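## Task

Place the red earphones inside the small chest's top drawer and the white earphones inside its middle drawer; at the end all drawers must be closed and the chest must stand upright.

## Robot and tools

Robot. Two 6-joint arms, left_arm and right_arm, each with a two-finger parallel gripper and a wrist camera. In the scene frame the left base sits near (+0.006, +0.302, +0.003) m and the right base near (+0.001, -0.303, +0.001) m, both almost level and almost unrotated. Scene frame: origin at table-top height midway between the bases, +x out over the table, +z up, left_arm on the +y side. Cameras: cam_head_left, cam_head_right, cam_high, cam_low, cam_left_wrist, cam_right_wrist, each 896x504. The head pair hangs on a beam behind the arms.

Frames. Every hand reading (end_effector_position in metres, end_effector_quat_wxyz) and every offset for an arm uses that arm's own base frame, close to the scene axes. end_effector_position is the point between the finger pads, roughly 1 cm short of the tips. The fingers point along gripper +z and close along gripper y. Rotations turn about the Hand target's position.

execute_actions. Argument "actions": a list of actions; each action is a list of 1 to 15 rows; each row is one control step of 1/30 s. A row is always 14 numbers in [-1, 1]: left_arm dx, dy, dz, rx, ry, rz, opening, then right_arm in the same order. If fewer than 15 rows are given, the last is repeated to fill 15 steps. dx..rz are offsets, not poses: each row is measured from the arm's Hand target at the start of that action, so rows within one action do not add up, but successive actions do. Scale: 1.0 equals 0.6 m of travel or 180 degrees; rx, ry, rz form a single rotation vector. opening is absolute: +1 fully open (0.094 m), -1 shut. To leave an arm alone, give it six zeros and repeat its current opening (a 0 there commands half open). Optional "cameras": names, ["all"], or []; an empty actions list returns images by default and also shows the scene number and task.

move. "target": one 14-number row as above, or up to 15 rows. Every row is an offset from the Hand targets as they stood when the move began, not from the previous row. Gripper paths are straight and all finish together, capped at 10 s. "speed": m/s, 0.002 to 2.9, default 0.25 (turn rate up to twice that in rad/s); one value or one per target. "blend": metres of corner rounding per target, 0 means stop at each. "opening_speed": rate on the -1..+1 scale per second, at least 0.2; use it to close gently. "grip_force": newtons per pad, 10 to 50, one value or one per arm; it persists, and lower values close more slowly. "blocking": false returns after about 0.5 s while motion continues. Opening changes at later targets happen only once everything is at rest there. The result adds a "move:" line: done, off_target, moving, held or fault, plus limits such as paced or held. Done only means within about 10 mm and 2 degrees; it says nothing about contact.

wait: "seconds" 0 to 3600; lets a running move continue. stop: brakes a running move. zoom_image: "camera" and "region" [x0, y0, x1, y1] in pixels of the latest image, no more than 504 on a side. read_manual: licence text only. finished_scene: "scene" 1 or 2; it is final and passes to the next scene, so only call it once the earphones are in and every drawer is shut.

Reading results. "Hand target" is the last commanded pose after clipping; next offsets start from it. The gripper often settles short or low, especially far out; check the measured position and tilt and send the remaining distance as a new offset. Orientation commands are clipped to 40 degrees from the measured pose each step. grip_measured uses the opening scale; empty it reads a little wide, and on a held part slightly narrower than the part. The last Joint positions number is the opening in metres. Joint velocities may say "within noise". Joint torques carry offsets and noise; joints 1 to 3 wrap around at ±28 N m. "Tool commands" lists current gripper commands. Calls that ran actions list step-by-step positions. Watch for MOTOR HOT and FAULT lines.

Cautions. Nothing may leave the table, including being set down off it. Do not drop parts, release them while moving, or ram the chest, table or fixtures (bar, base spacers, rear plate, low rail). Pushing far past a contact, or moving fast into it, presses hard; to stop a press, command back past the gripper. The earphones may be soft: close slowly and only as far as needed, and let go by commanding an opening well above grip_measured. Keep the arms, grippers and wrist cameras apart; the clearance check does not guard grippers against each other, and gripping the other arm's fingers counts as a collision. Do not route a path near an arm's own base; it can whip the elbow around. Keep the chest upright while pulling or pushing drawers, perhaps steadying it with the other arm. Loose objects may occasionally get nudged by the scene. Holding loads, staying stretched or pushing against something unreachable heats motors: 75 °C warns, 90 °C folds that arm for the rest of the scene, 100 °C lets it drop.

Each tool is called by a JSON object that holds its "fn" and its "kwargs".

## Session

{"fn": "execute_actions", "kwargs": {"actions": []}}

Scene clock: 0.00 s.
left_arm: end_effector_position=(+0.3875, +0.0066, +0.0813) grip_measured=+1.000 end_effector_quat_wxyz=(+0.554, -0.042, +0.832, +0.004) | right_arm: end_effector_position=(+0.3957, -0.0366, +0.0912) grip_measured=+1.000 end_effector_quat_wxyz=(+0.572, +0.047, +0.819, -0.007)
Joint positions: left_arm=[-0.011 1.515 0.36 0.757 -0.064 -0.07 0.094] | right_arm=[-0.108 1.538 0.381 0.803 -0.036 0.033 0.094]
Joint velocities: within noise
Joint torques (N m): no reading
Heat: left arm: 25 °C; right arm: 24 °C.
Hand target: left_arm +0.3917, +0.0068, +0.0906; +0.566, -0.042, +0.823, +0.004 | right_arm +0.3975, -0.0369, +0.0939; +0.574, +0.047, +0.817, -0.007
Tool commands: left_gripper/opening=+1.0 right_gripper/opening=+1.0

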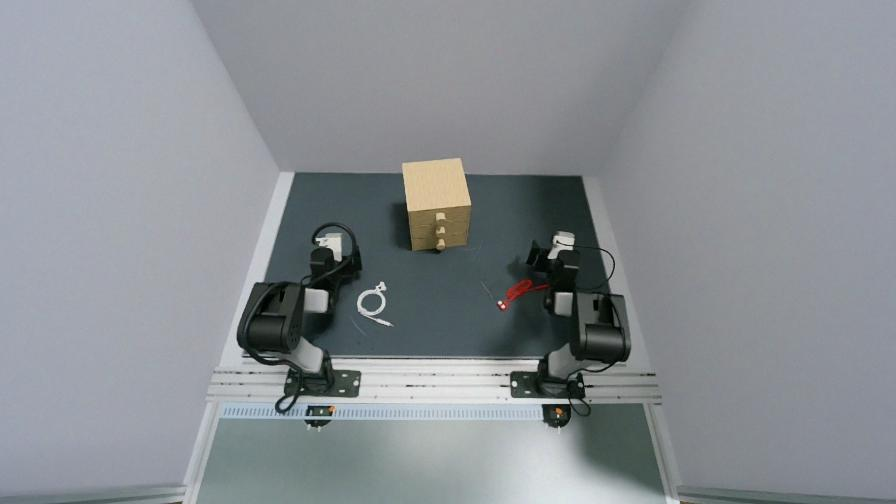

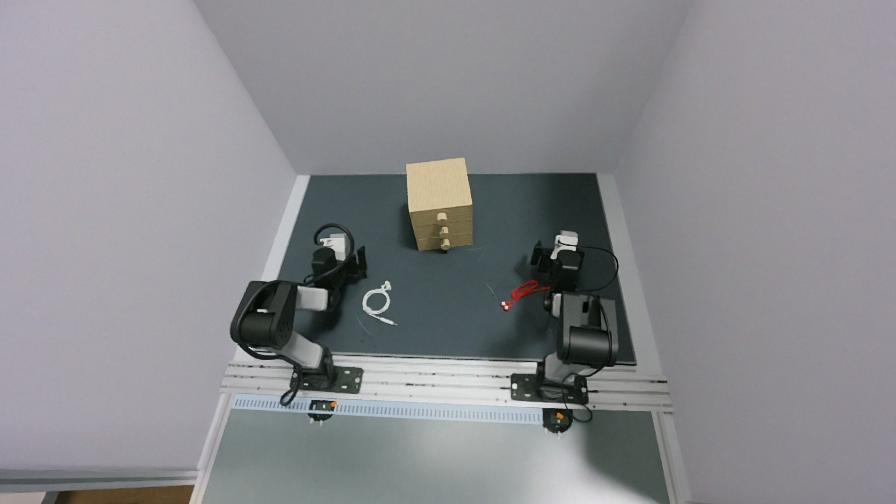

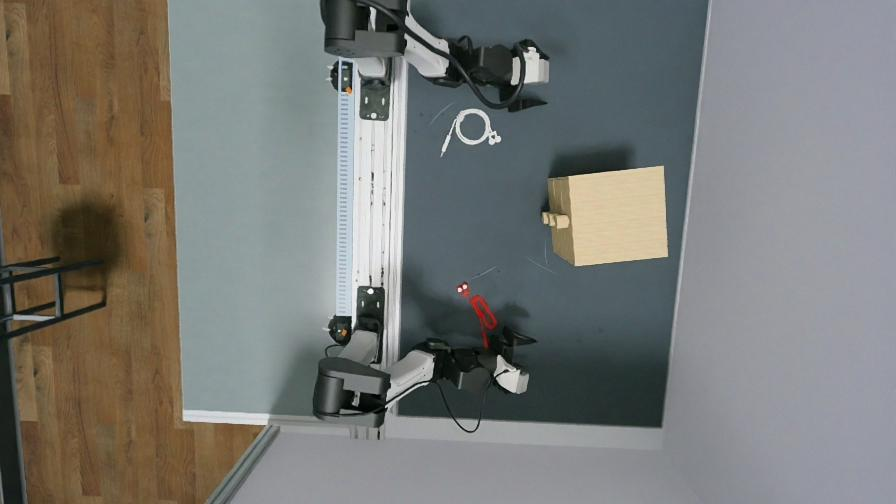

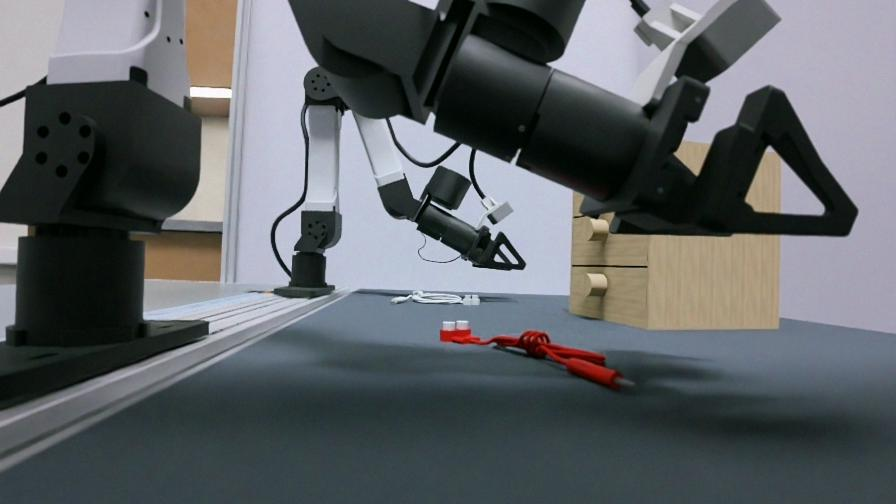

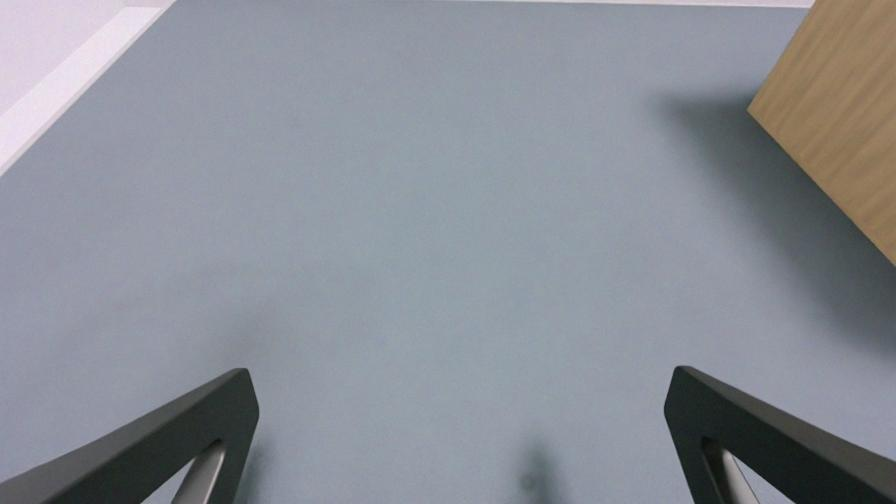

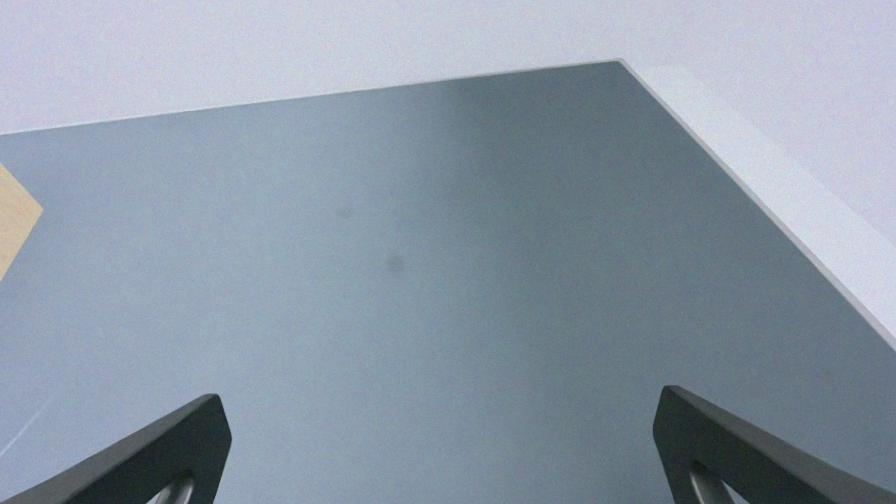

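{"fn": "move", "kwargs": {"target": [-0.0895,-0.55,0.159,0.0179,-0.0488,0.0163,1,-0.204,0.1115,0.077,0.2055,0.346,-0.2577,1], "speed": 0.35, "cameras": ["all"]}}

Scene clock: 4.50 s.
left_arm: end_effector_position=(+0.3360, -0.3166, +0.1742) grip_measured=+1.000 end_effector_quat_wxyz=(+0.620, -0.026, +0.783, +0.052) | right_arm: end_effector_position=(+0.2714, +0.0294, +0.1389) grip_measured=+1.000 end_effector_quat_wxyz=(+0.007, +0.494, +0.869, -0.002)
Joint positions: left_arm=[-1.108 1.836 1.132 0.102 -1.158 -0.51 0.094] | right_arm=[0.115 1.566 1.363 -1.359 0.011 1.148 0.094]
Joint torques (N m): left_arm=[-0.17 -7.84 8.68 1.71 -0.72 -0.23] | right_arm=[-0.25 -4.6 7.98 0.21 0.01 0.15]
Heat: left arm: 26 °C; right arm: 25 °C.
Hand target: left_arm +0.3379, -0.3232, +0.1861; +0.628, -0.047, +0.776, +0.038 | right_arm +0.2752, +0.0300, +0.1400; +0.000, +0.500, +0.866, +0.000
Off the commanded pose: left_arm 0.014 m, 3 deg | right_arm 0.004 m, 1 deg.
move: off_target (left_arm)

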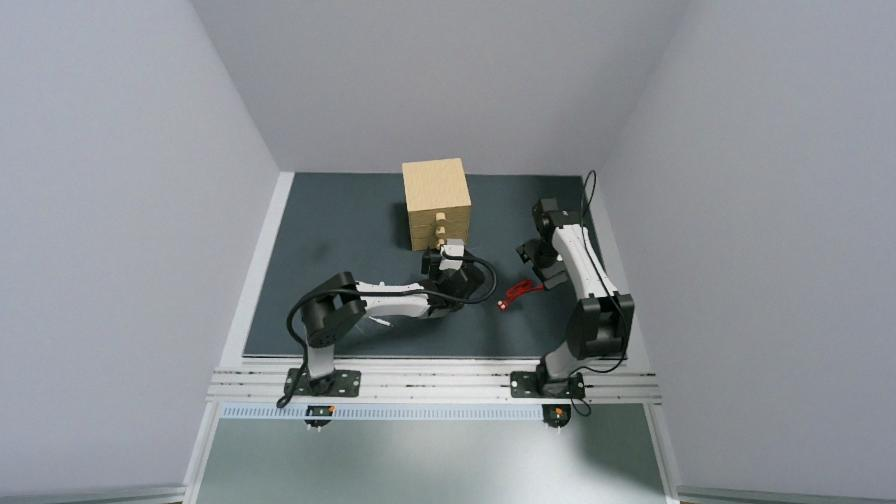

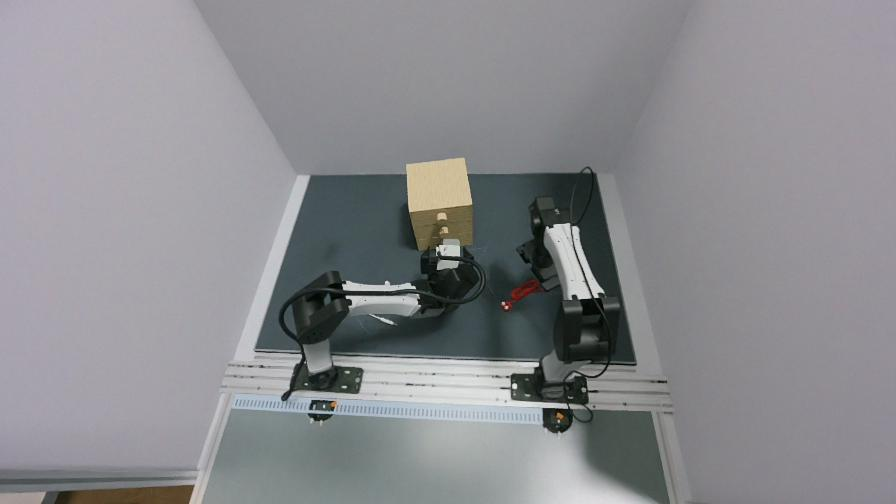

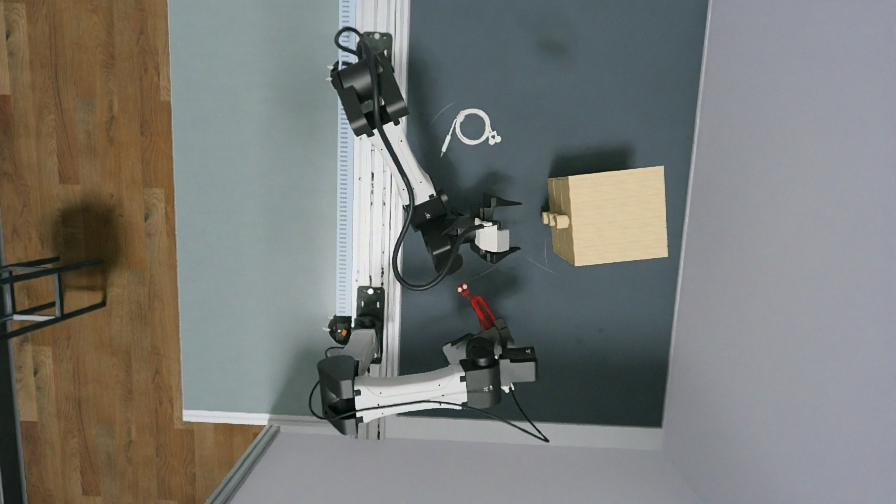

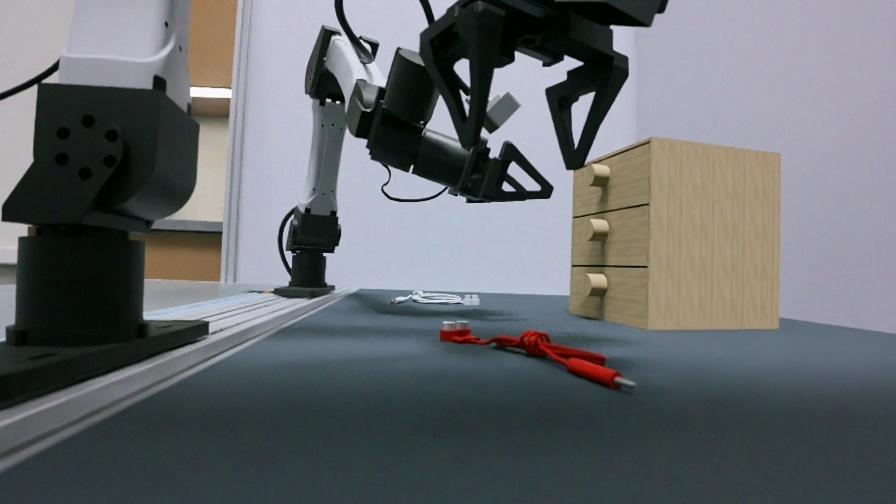

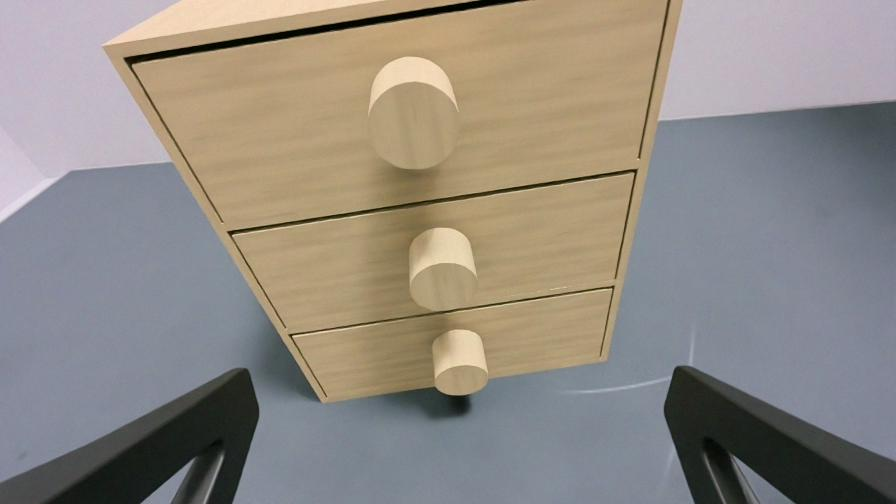

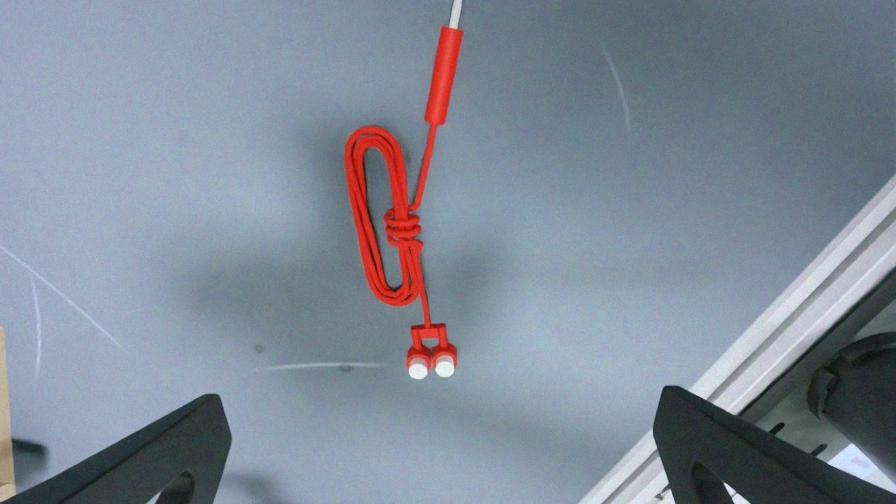

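{"fn": "move", "kwargs": {"target": [[0.09,0.02,0.043,0,-0.015,0.0167,1,0.0272,0.0385,-0.2367,0,0,0.0444,0.277],[0.191,0.04,0.043,0,-0.015,0.0167,1,0.0272,0.0385,-0.2367,0,0,0.0444,0.277],[0.191,0.04,0.043,0,-0.015,0.0167,-0.7,0.0272,0.0385,-0.2367,0,0,0.0444,-1],[0.191,0.04,0.043,0,-0.015,0.0167,-0.7,0.0272,0.0385,-0.1,0,0,0.0444,-1]], "speed": [0.15,0.12,0.12,0.15], "blend": [0.02,0,0,0], "grip_force": [50, 40], "cameras": ["all"]}}

Scene clock: 13.57 s.
left_arm: end_effector_position=(+0.4345, -0.2934, +0.1942) grip_measured=-0.439 end_effector_quat_wxyz=(+0.631, -0.050, +0.770, +0.087) | right_arm: end_effector_position=(+0.2863, +0.0489, +0.0681) grip_measured=-0.831 end_effector_quat_wxyz=(-0.010, +0.444, +0.896, -0.014)
Joint positions: left_arm=[-0.887 1.972 1.321 0.257 -1.056 -0.274 0.026] | right_arm=[0.175 1.698 1.22 -1.126 0.01 1.096 0.008]
Joint torques (N m): left_arm=[2.73 -8.84 9.81 2.39 0.17 0.05] | right_arm=[0.81 -9.37 7.84 0.13 0.02 0.01]
Heat: left arm: 28 °C; right arm: 26 °C.
Hand target: left_arm +0.4525, -0.2992, +0.2119; +0.645, -0.069, +0.759, +0.053 | right_arm +0.2915, +0.0531, +0.0801; +0.000, +0.439, +0.899, +0.000
Off the commanded pose: left_arm 0.026 m, 5 deg | right_arm 0.014 m, 2 deg.
grip_force (N): 50, 40
move: off_target (left_arm, right_arm); target 3's new opening was sent with left_arm's hand 0.026 m and 5 deg from that target

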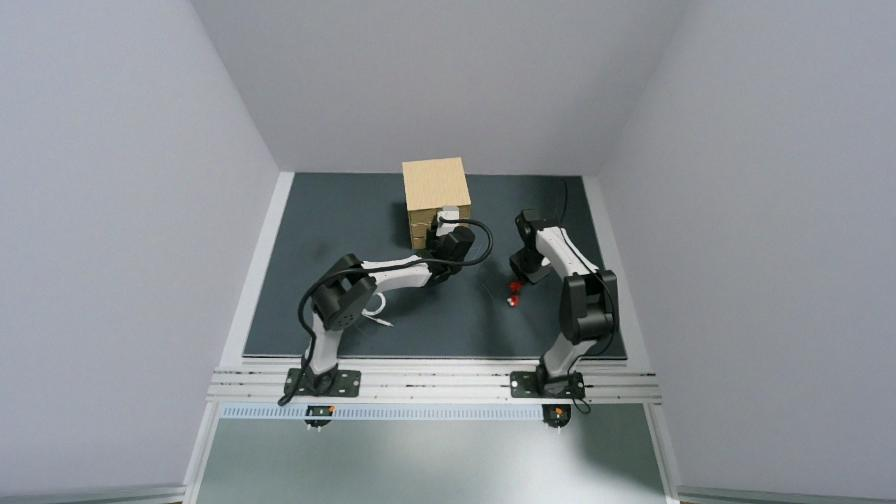

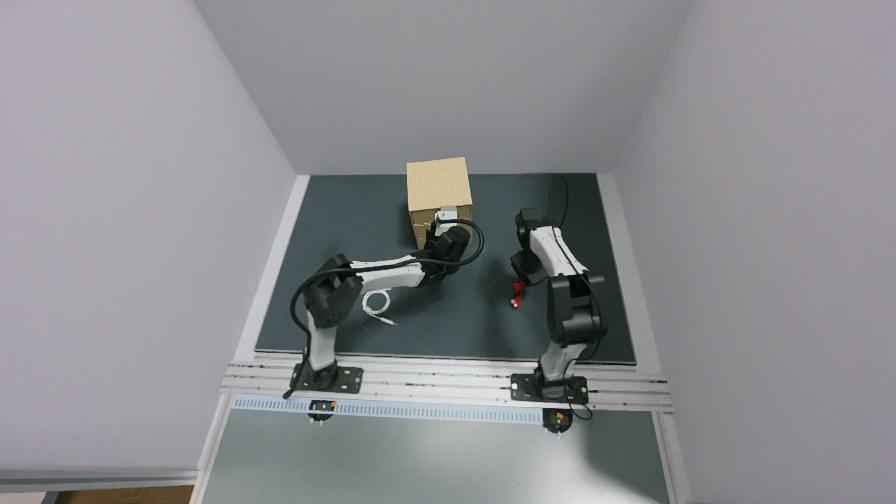

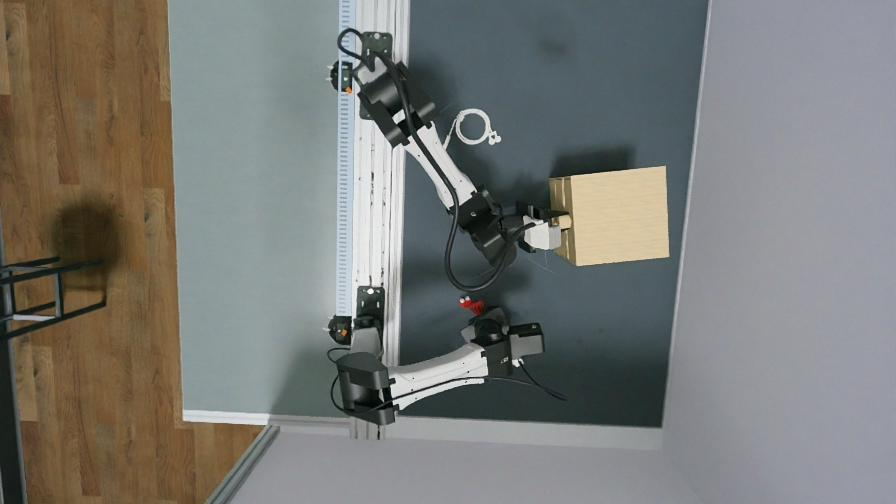

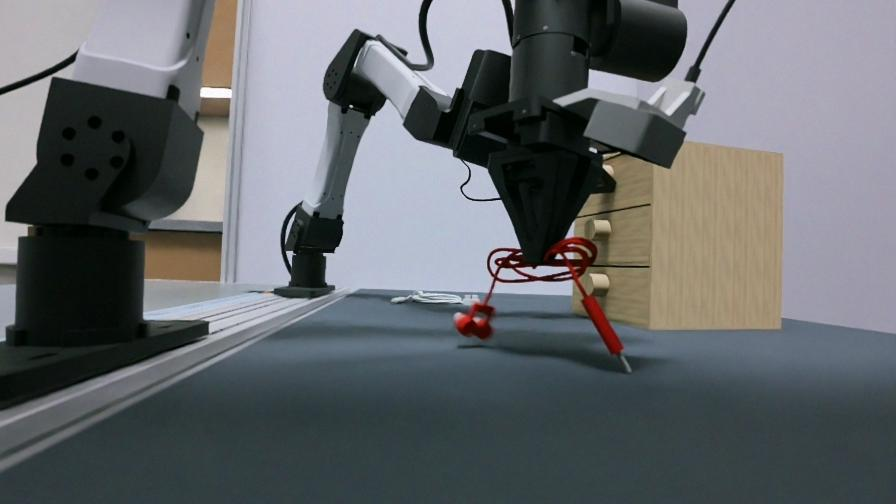

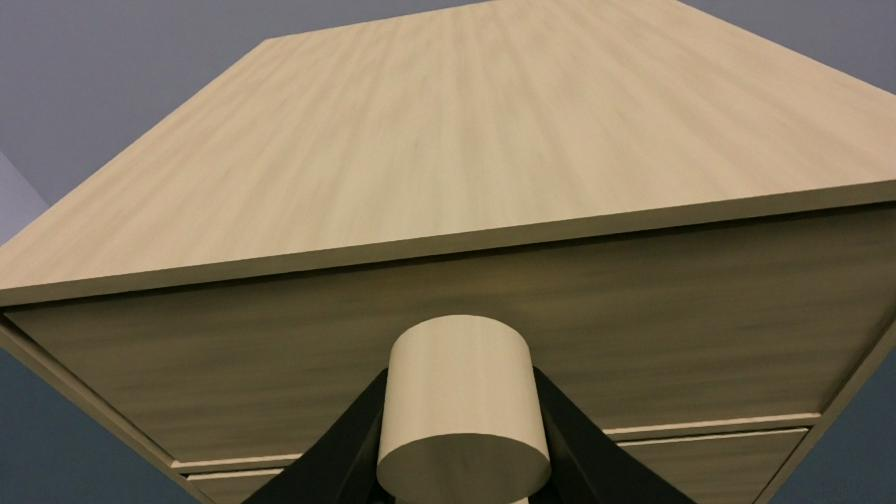

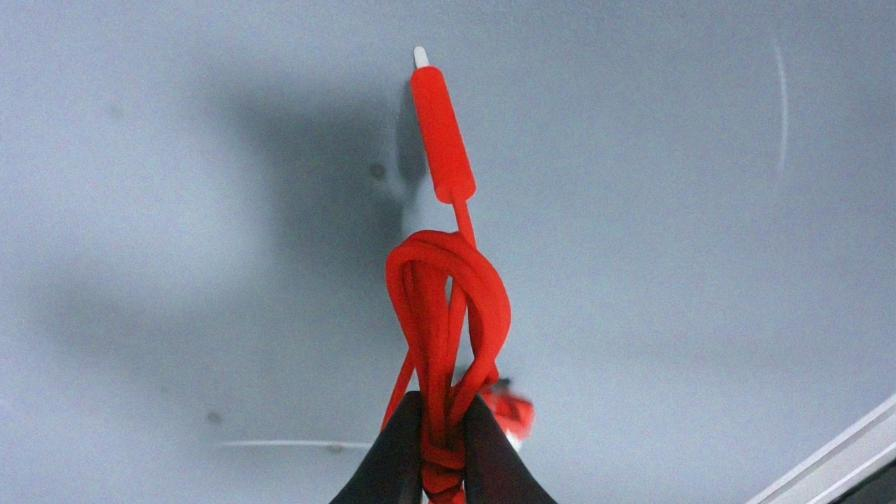

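{"fn": "move", "kwargs": {"target": [[-0.208,-0.045,-0.012,0,0,0,-0.8,0.0142,0.078,0.417,-0.0817,-0.2844,0.3732,-1],[-0.208,-0.045,-0.012,0,0,0,0.3,0.0142,0.078,0.417,-0.0817,-0.2844,0.3732,-1],[-0.29,-0.06,0,0,0,0,0.3,0.0142,0.078,0.417,-0.0817,-0.2844,0.3732,-1],[-0.3375,0.3403,-0.1365,-0.1517,0.4237,0.0903,0.3,0.0142,0.078,0.417,-0.0817,-0.2844,0.3732,-1]], "speed": [0.13,0.13,0.15,0.3], "blend": [0,0,0.02,0], "cameras": ["all"]}}

Scene clock: 25.53 s.
left_arm: end_effector_position=(+0.2450, -0.0979, +0.1239) grip_measured=+0.298 end_effector_quat_wxyz=(+0.008, -0.256, +0.967, +0.008) | right_arm: end_effector_position=(+0.2971, +0.0990, +0.3122) grip_measured=-0.831 end_effector_quat_wxyz=(+0.390, -0.156, +0.905, +0.067)
Joint positions: left_arm=[-0.395 1.536 1.274 -1.306 -0.022 -0.913 0.061] | right_arm=[0.308 1.162 1.449 -1.045 -0.024 -0.023 0.008]
Joint torques (N m): left_arm=[1.06 -4.92 7.98 0.07 -0.04 0.1] | right_arm=[-0.25 -4.16 8.43 2.18 -0.05 -0.01]
Heat: left arm: 29 °C; right arm: 28 °C.
Hand target: left_arm +0.2504, -0.0990, +0.1313; +0.012, -0.256, +0.967, +0.001 (not the last commanded pose) | right_arm +0.3000, +0.0999, +0.3302; +0.416, -0.157, +0.893, +0.073
Off the commanded pose: left_arm 0.008 m, 1 deg | right_arm 0.018 m, 3 deg.
grip_force (N): 50, 40
move: off_target (right_arm; path cut at 10 s); path passed 3 of 4 targets; target 2's new opening was sent with left_arm's hand 0.020 m and 5 deg from that target

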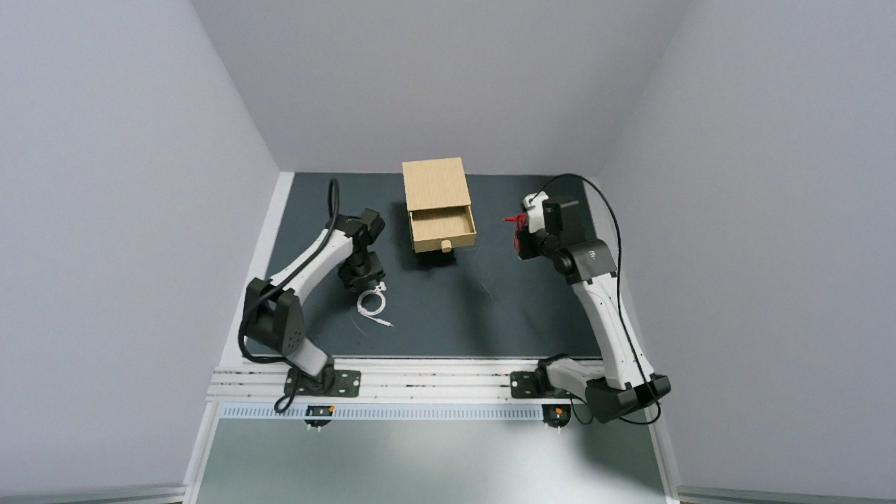

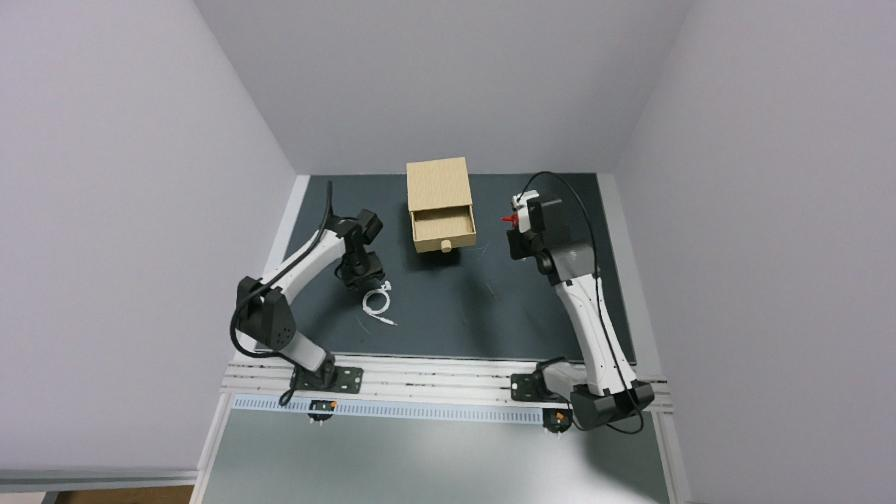

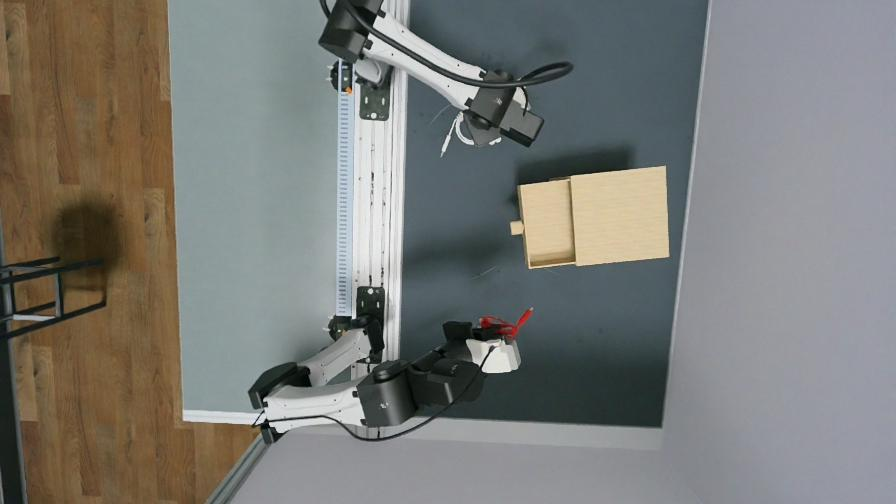

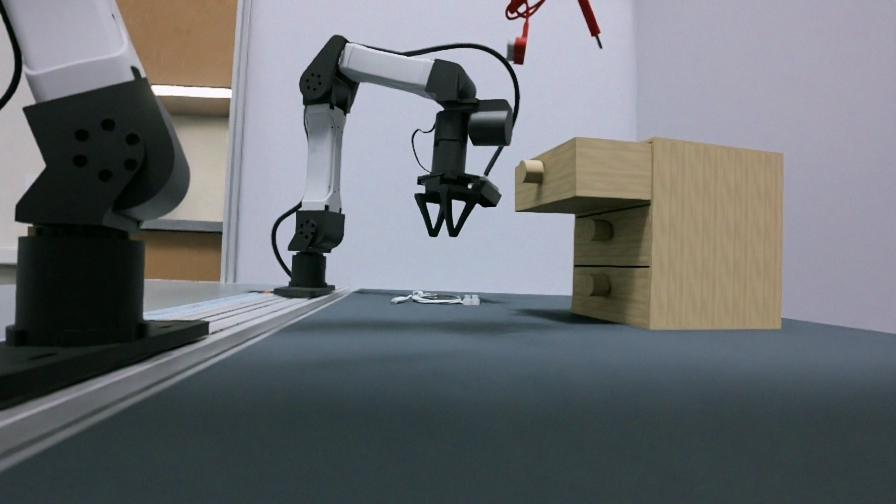

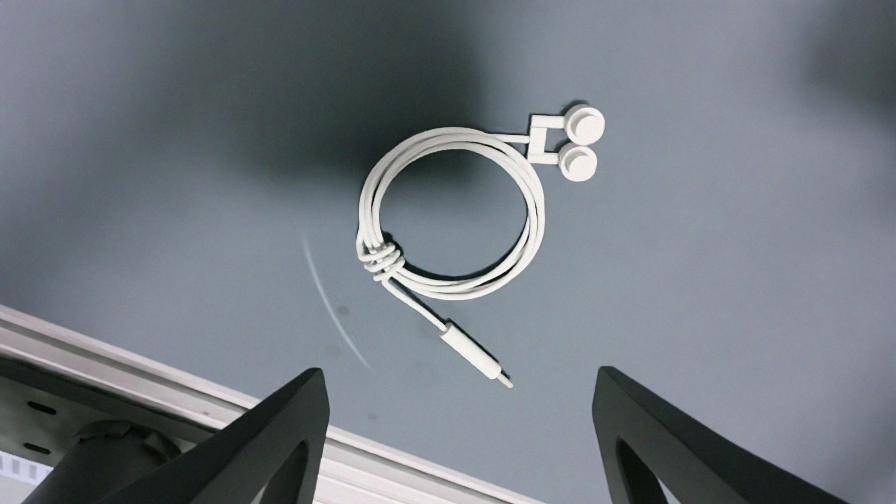

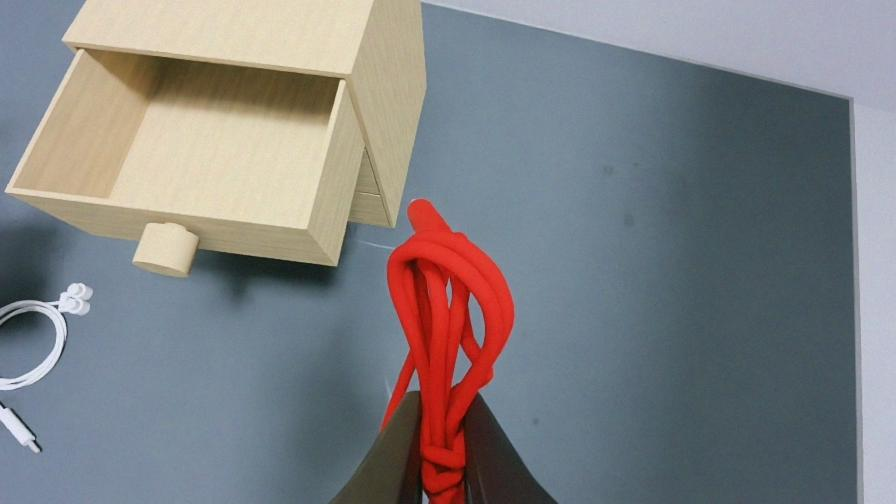

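{"fn": "move", "kwargs": {"target": [[-0.0132,0.0612,-0.1815,0,0,0,-0.106,0.1667,0.3085,-0.0287,0.0388,-0.0422,0.2495,-1],[-0.0132,0.0612,-0.1815,0,0,0,-1,0.1667,0.3085,-0.0287,0.0388,-0.0422,0.2495,-1],[-0.0132,0.0612,0,0,0,0,-1,0.1667,0.3085,-0.17,-0.019,0.0208,0.25,-1]], "speed": [0.2,0.15,0.15], "cameras": ["all"]}}

Scene clock: 33.00 s.
left_arm: end_effector_position=(+0.2369, -0.0626, +0.1195) grip_measured=-0.994 end_effector_quat_wxyz=(-0.002, -0.256, +0.967, +0.011) | right_arm: end_effector_position=(+0.3961, +0.2830, +0.2362) grip_measured=-0.831 end_effector_quat_wxyz=(+0.333, -0.493, +0.775, +0.211)
Joint positions: left_arm=[-0.27 1.481 1.205 -1.309 -0.017 -0.787 0] | right_arm=[0.458 1.826 1.764 -0.821 -0.469 -0.505 0.008]
Joint torques (N m): left_arm=[1.16 -6.13 7.99 0.08 -0.08 0.1] | right_arm=[0.75 -7.36 8.39 1.55 -0.01 -0.01]
Heat: left arm: 29 °C; right arm: 28 °C.
Hand target: left_arm +0.2426, -0.0623, +0.1314; +0.012, -0.256, +0.967, +0.001 | right_arm +0.4001, +0.2850, +0.2281; +0.323, -0.497, +0.779, +0.206
Off the commanded pose: left_arm 0.013 m, 2 deg | right_arm 0.009 m, 1 deg.
grip_force (N): 50, 40
move: off_target (left_arm)

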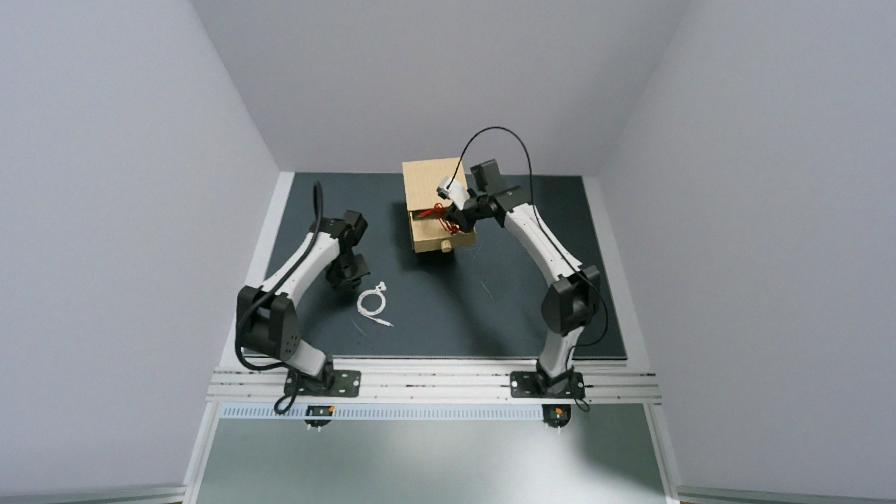

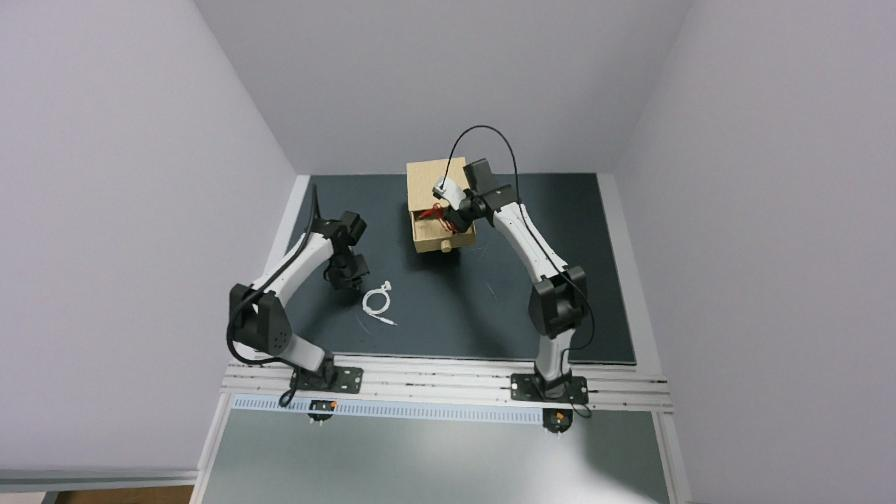

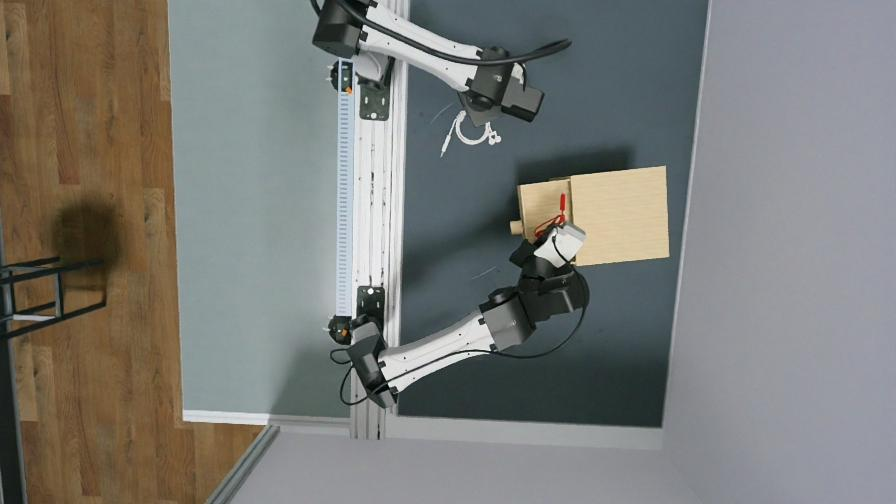

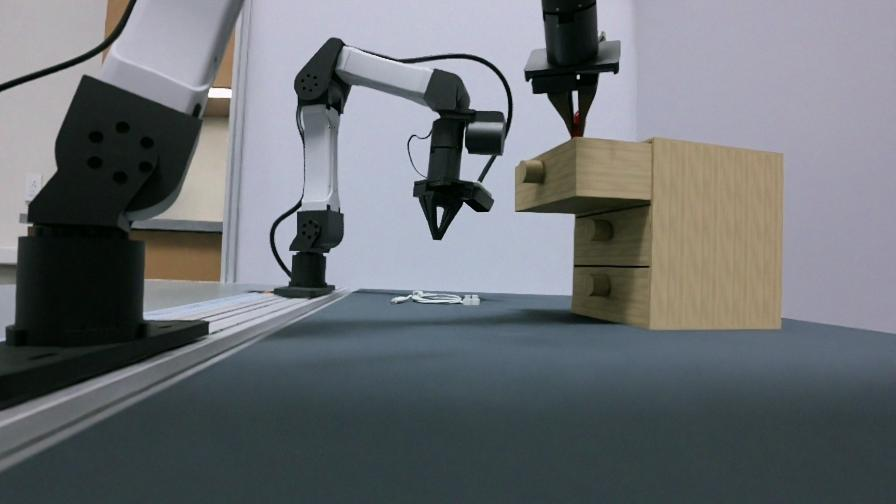

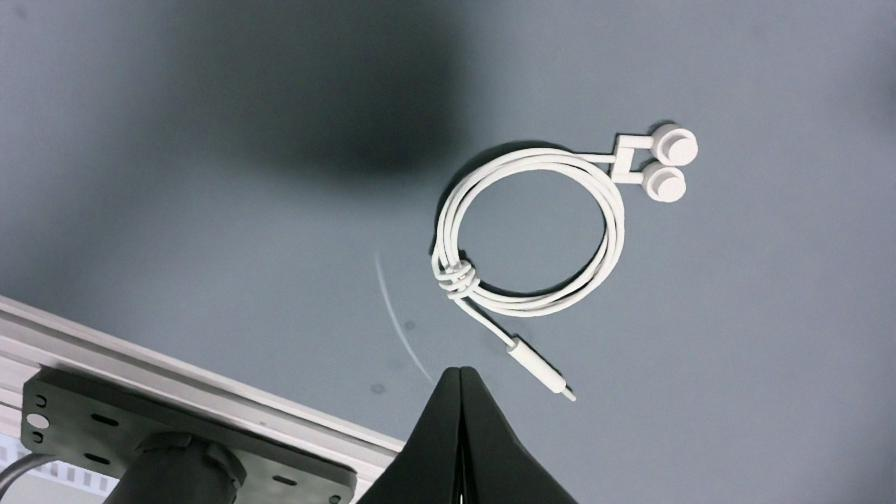

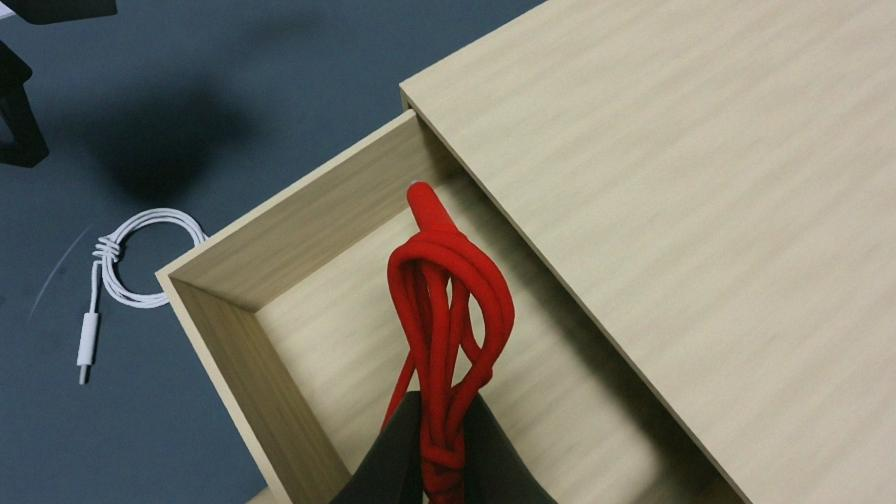

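{"fn": "move", "kwargs": {"target": [[-0.003,0.0025,-0.1932,0,0,0,-0.106,0,0,-0.033,0,0,0,-1],[-0.003,0.0025,-0.1932,0,0,0,-1,0,0,-0.033,0,0,0,-0.3],[-0.003,0.0025,-0.1932,0,0,0,-1,0,0,0.13,0,0,0,-0.3]], "speed": [0.15,0.12,0.2], "cameras": ["cam_left_wrist","cam_right_wrist","cam_high"]}}

Scene clock: 38.10 s.
left_arm: end_effector_position=(+0.2409, -0.0627, +0.0197) grip_measured=-0.971 end_effector_quat_wxyz=(+0.013, -0.256, +0.967, +0.002) | right_arm: end_effector_position=(+0.3959, +0.2827, +0.3140) grip_measured=-0.302 end_effector_quat_wxyz=(+0.333, -0.493, +0.776, +0.210)
Joint positions: left_arm=[-0.266 1.559 0.868 -0.859 -0.016 -0.783 0.001] | right_arm=[0.458 1.963 2.281 -1.202 -0.468 -0.505 0.033]
Joint torques (N m): left_arm=[1.18 -4.62 3.79 0.5 -0.09 0.1] | right_arm=[0.73 -7.57 7.99 1.52 -0.03 0]
Heat: left arm: 29 °C; right arm: 29 °C.
Hand target: left_arm +0.2407, -0.0607, +0.0154; +0.012, -0.256, +0.967, +0.001 | right_arm +0.4001, +0.2849, +0.3062; +0.323, -0.496, +0.779, +0.206
Off the commanded pose: left_arm 0.005 m, 0 deg | right_arm 0.009 m, 1 deg.
grip_force (N): 50, 40
move: done; target 2's new opening was sent with right_arm's hand 0.014 m and 1 deg from that target
Images, in order (width x height): cam_high 896x504, cam_left_wrist 896x504, cam_right_wrist 896x504.

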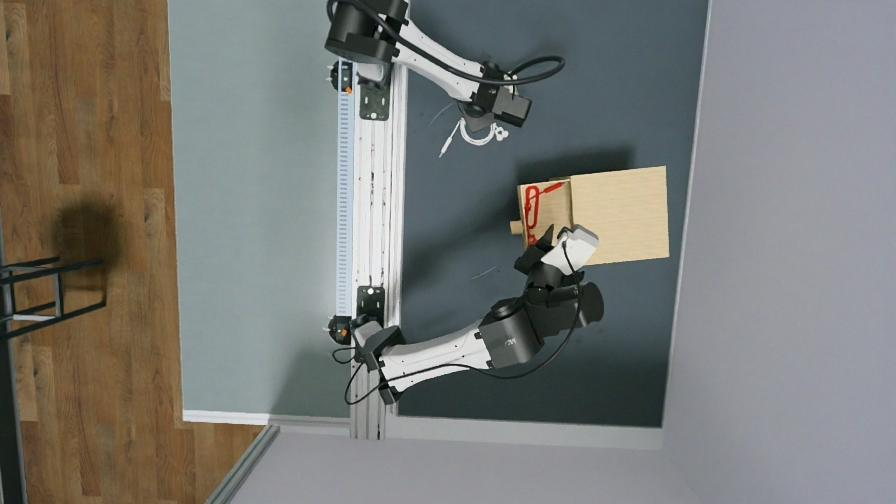

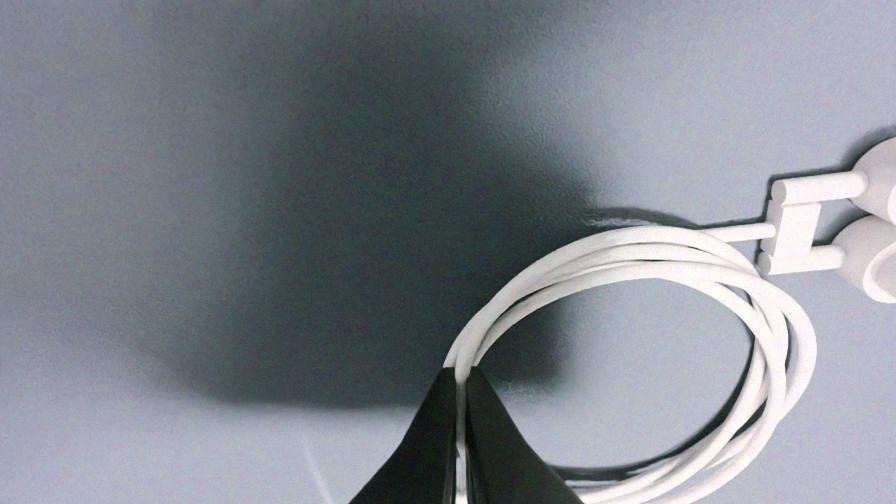

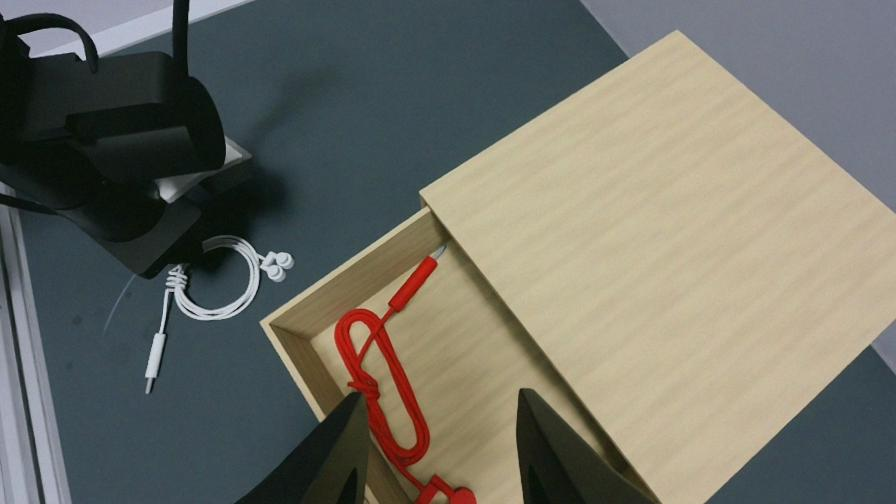

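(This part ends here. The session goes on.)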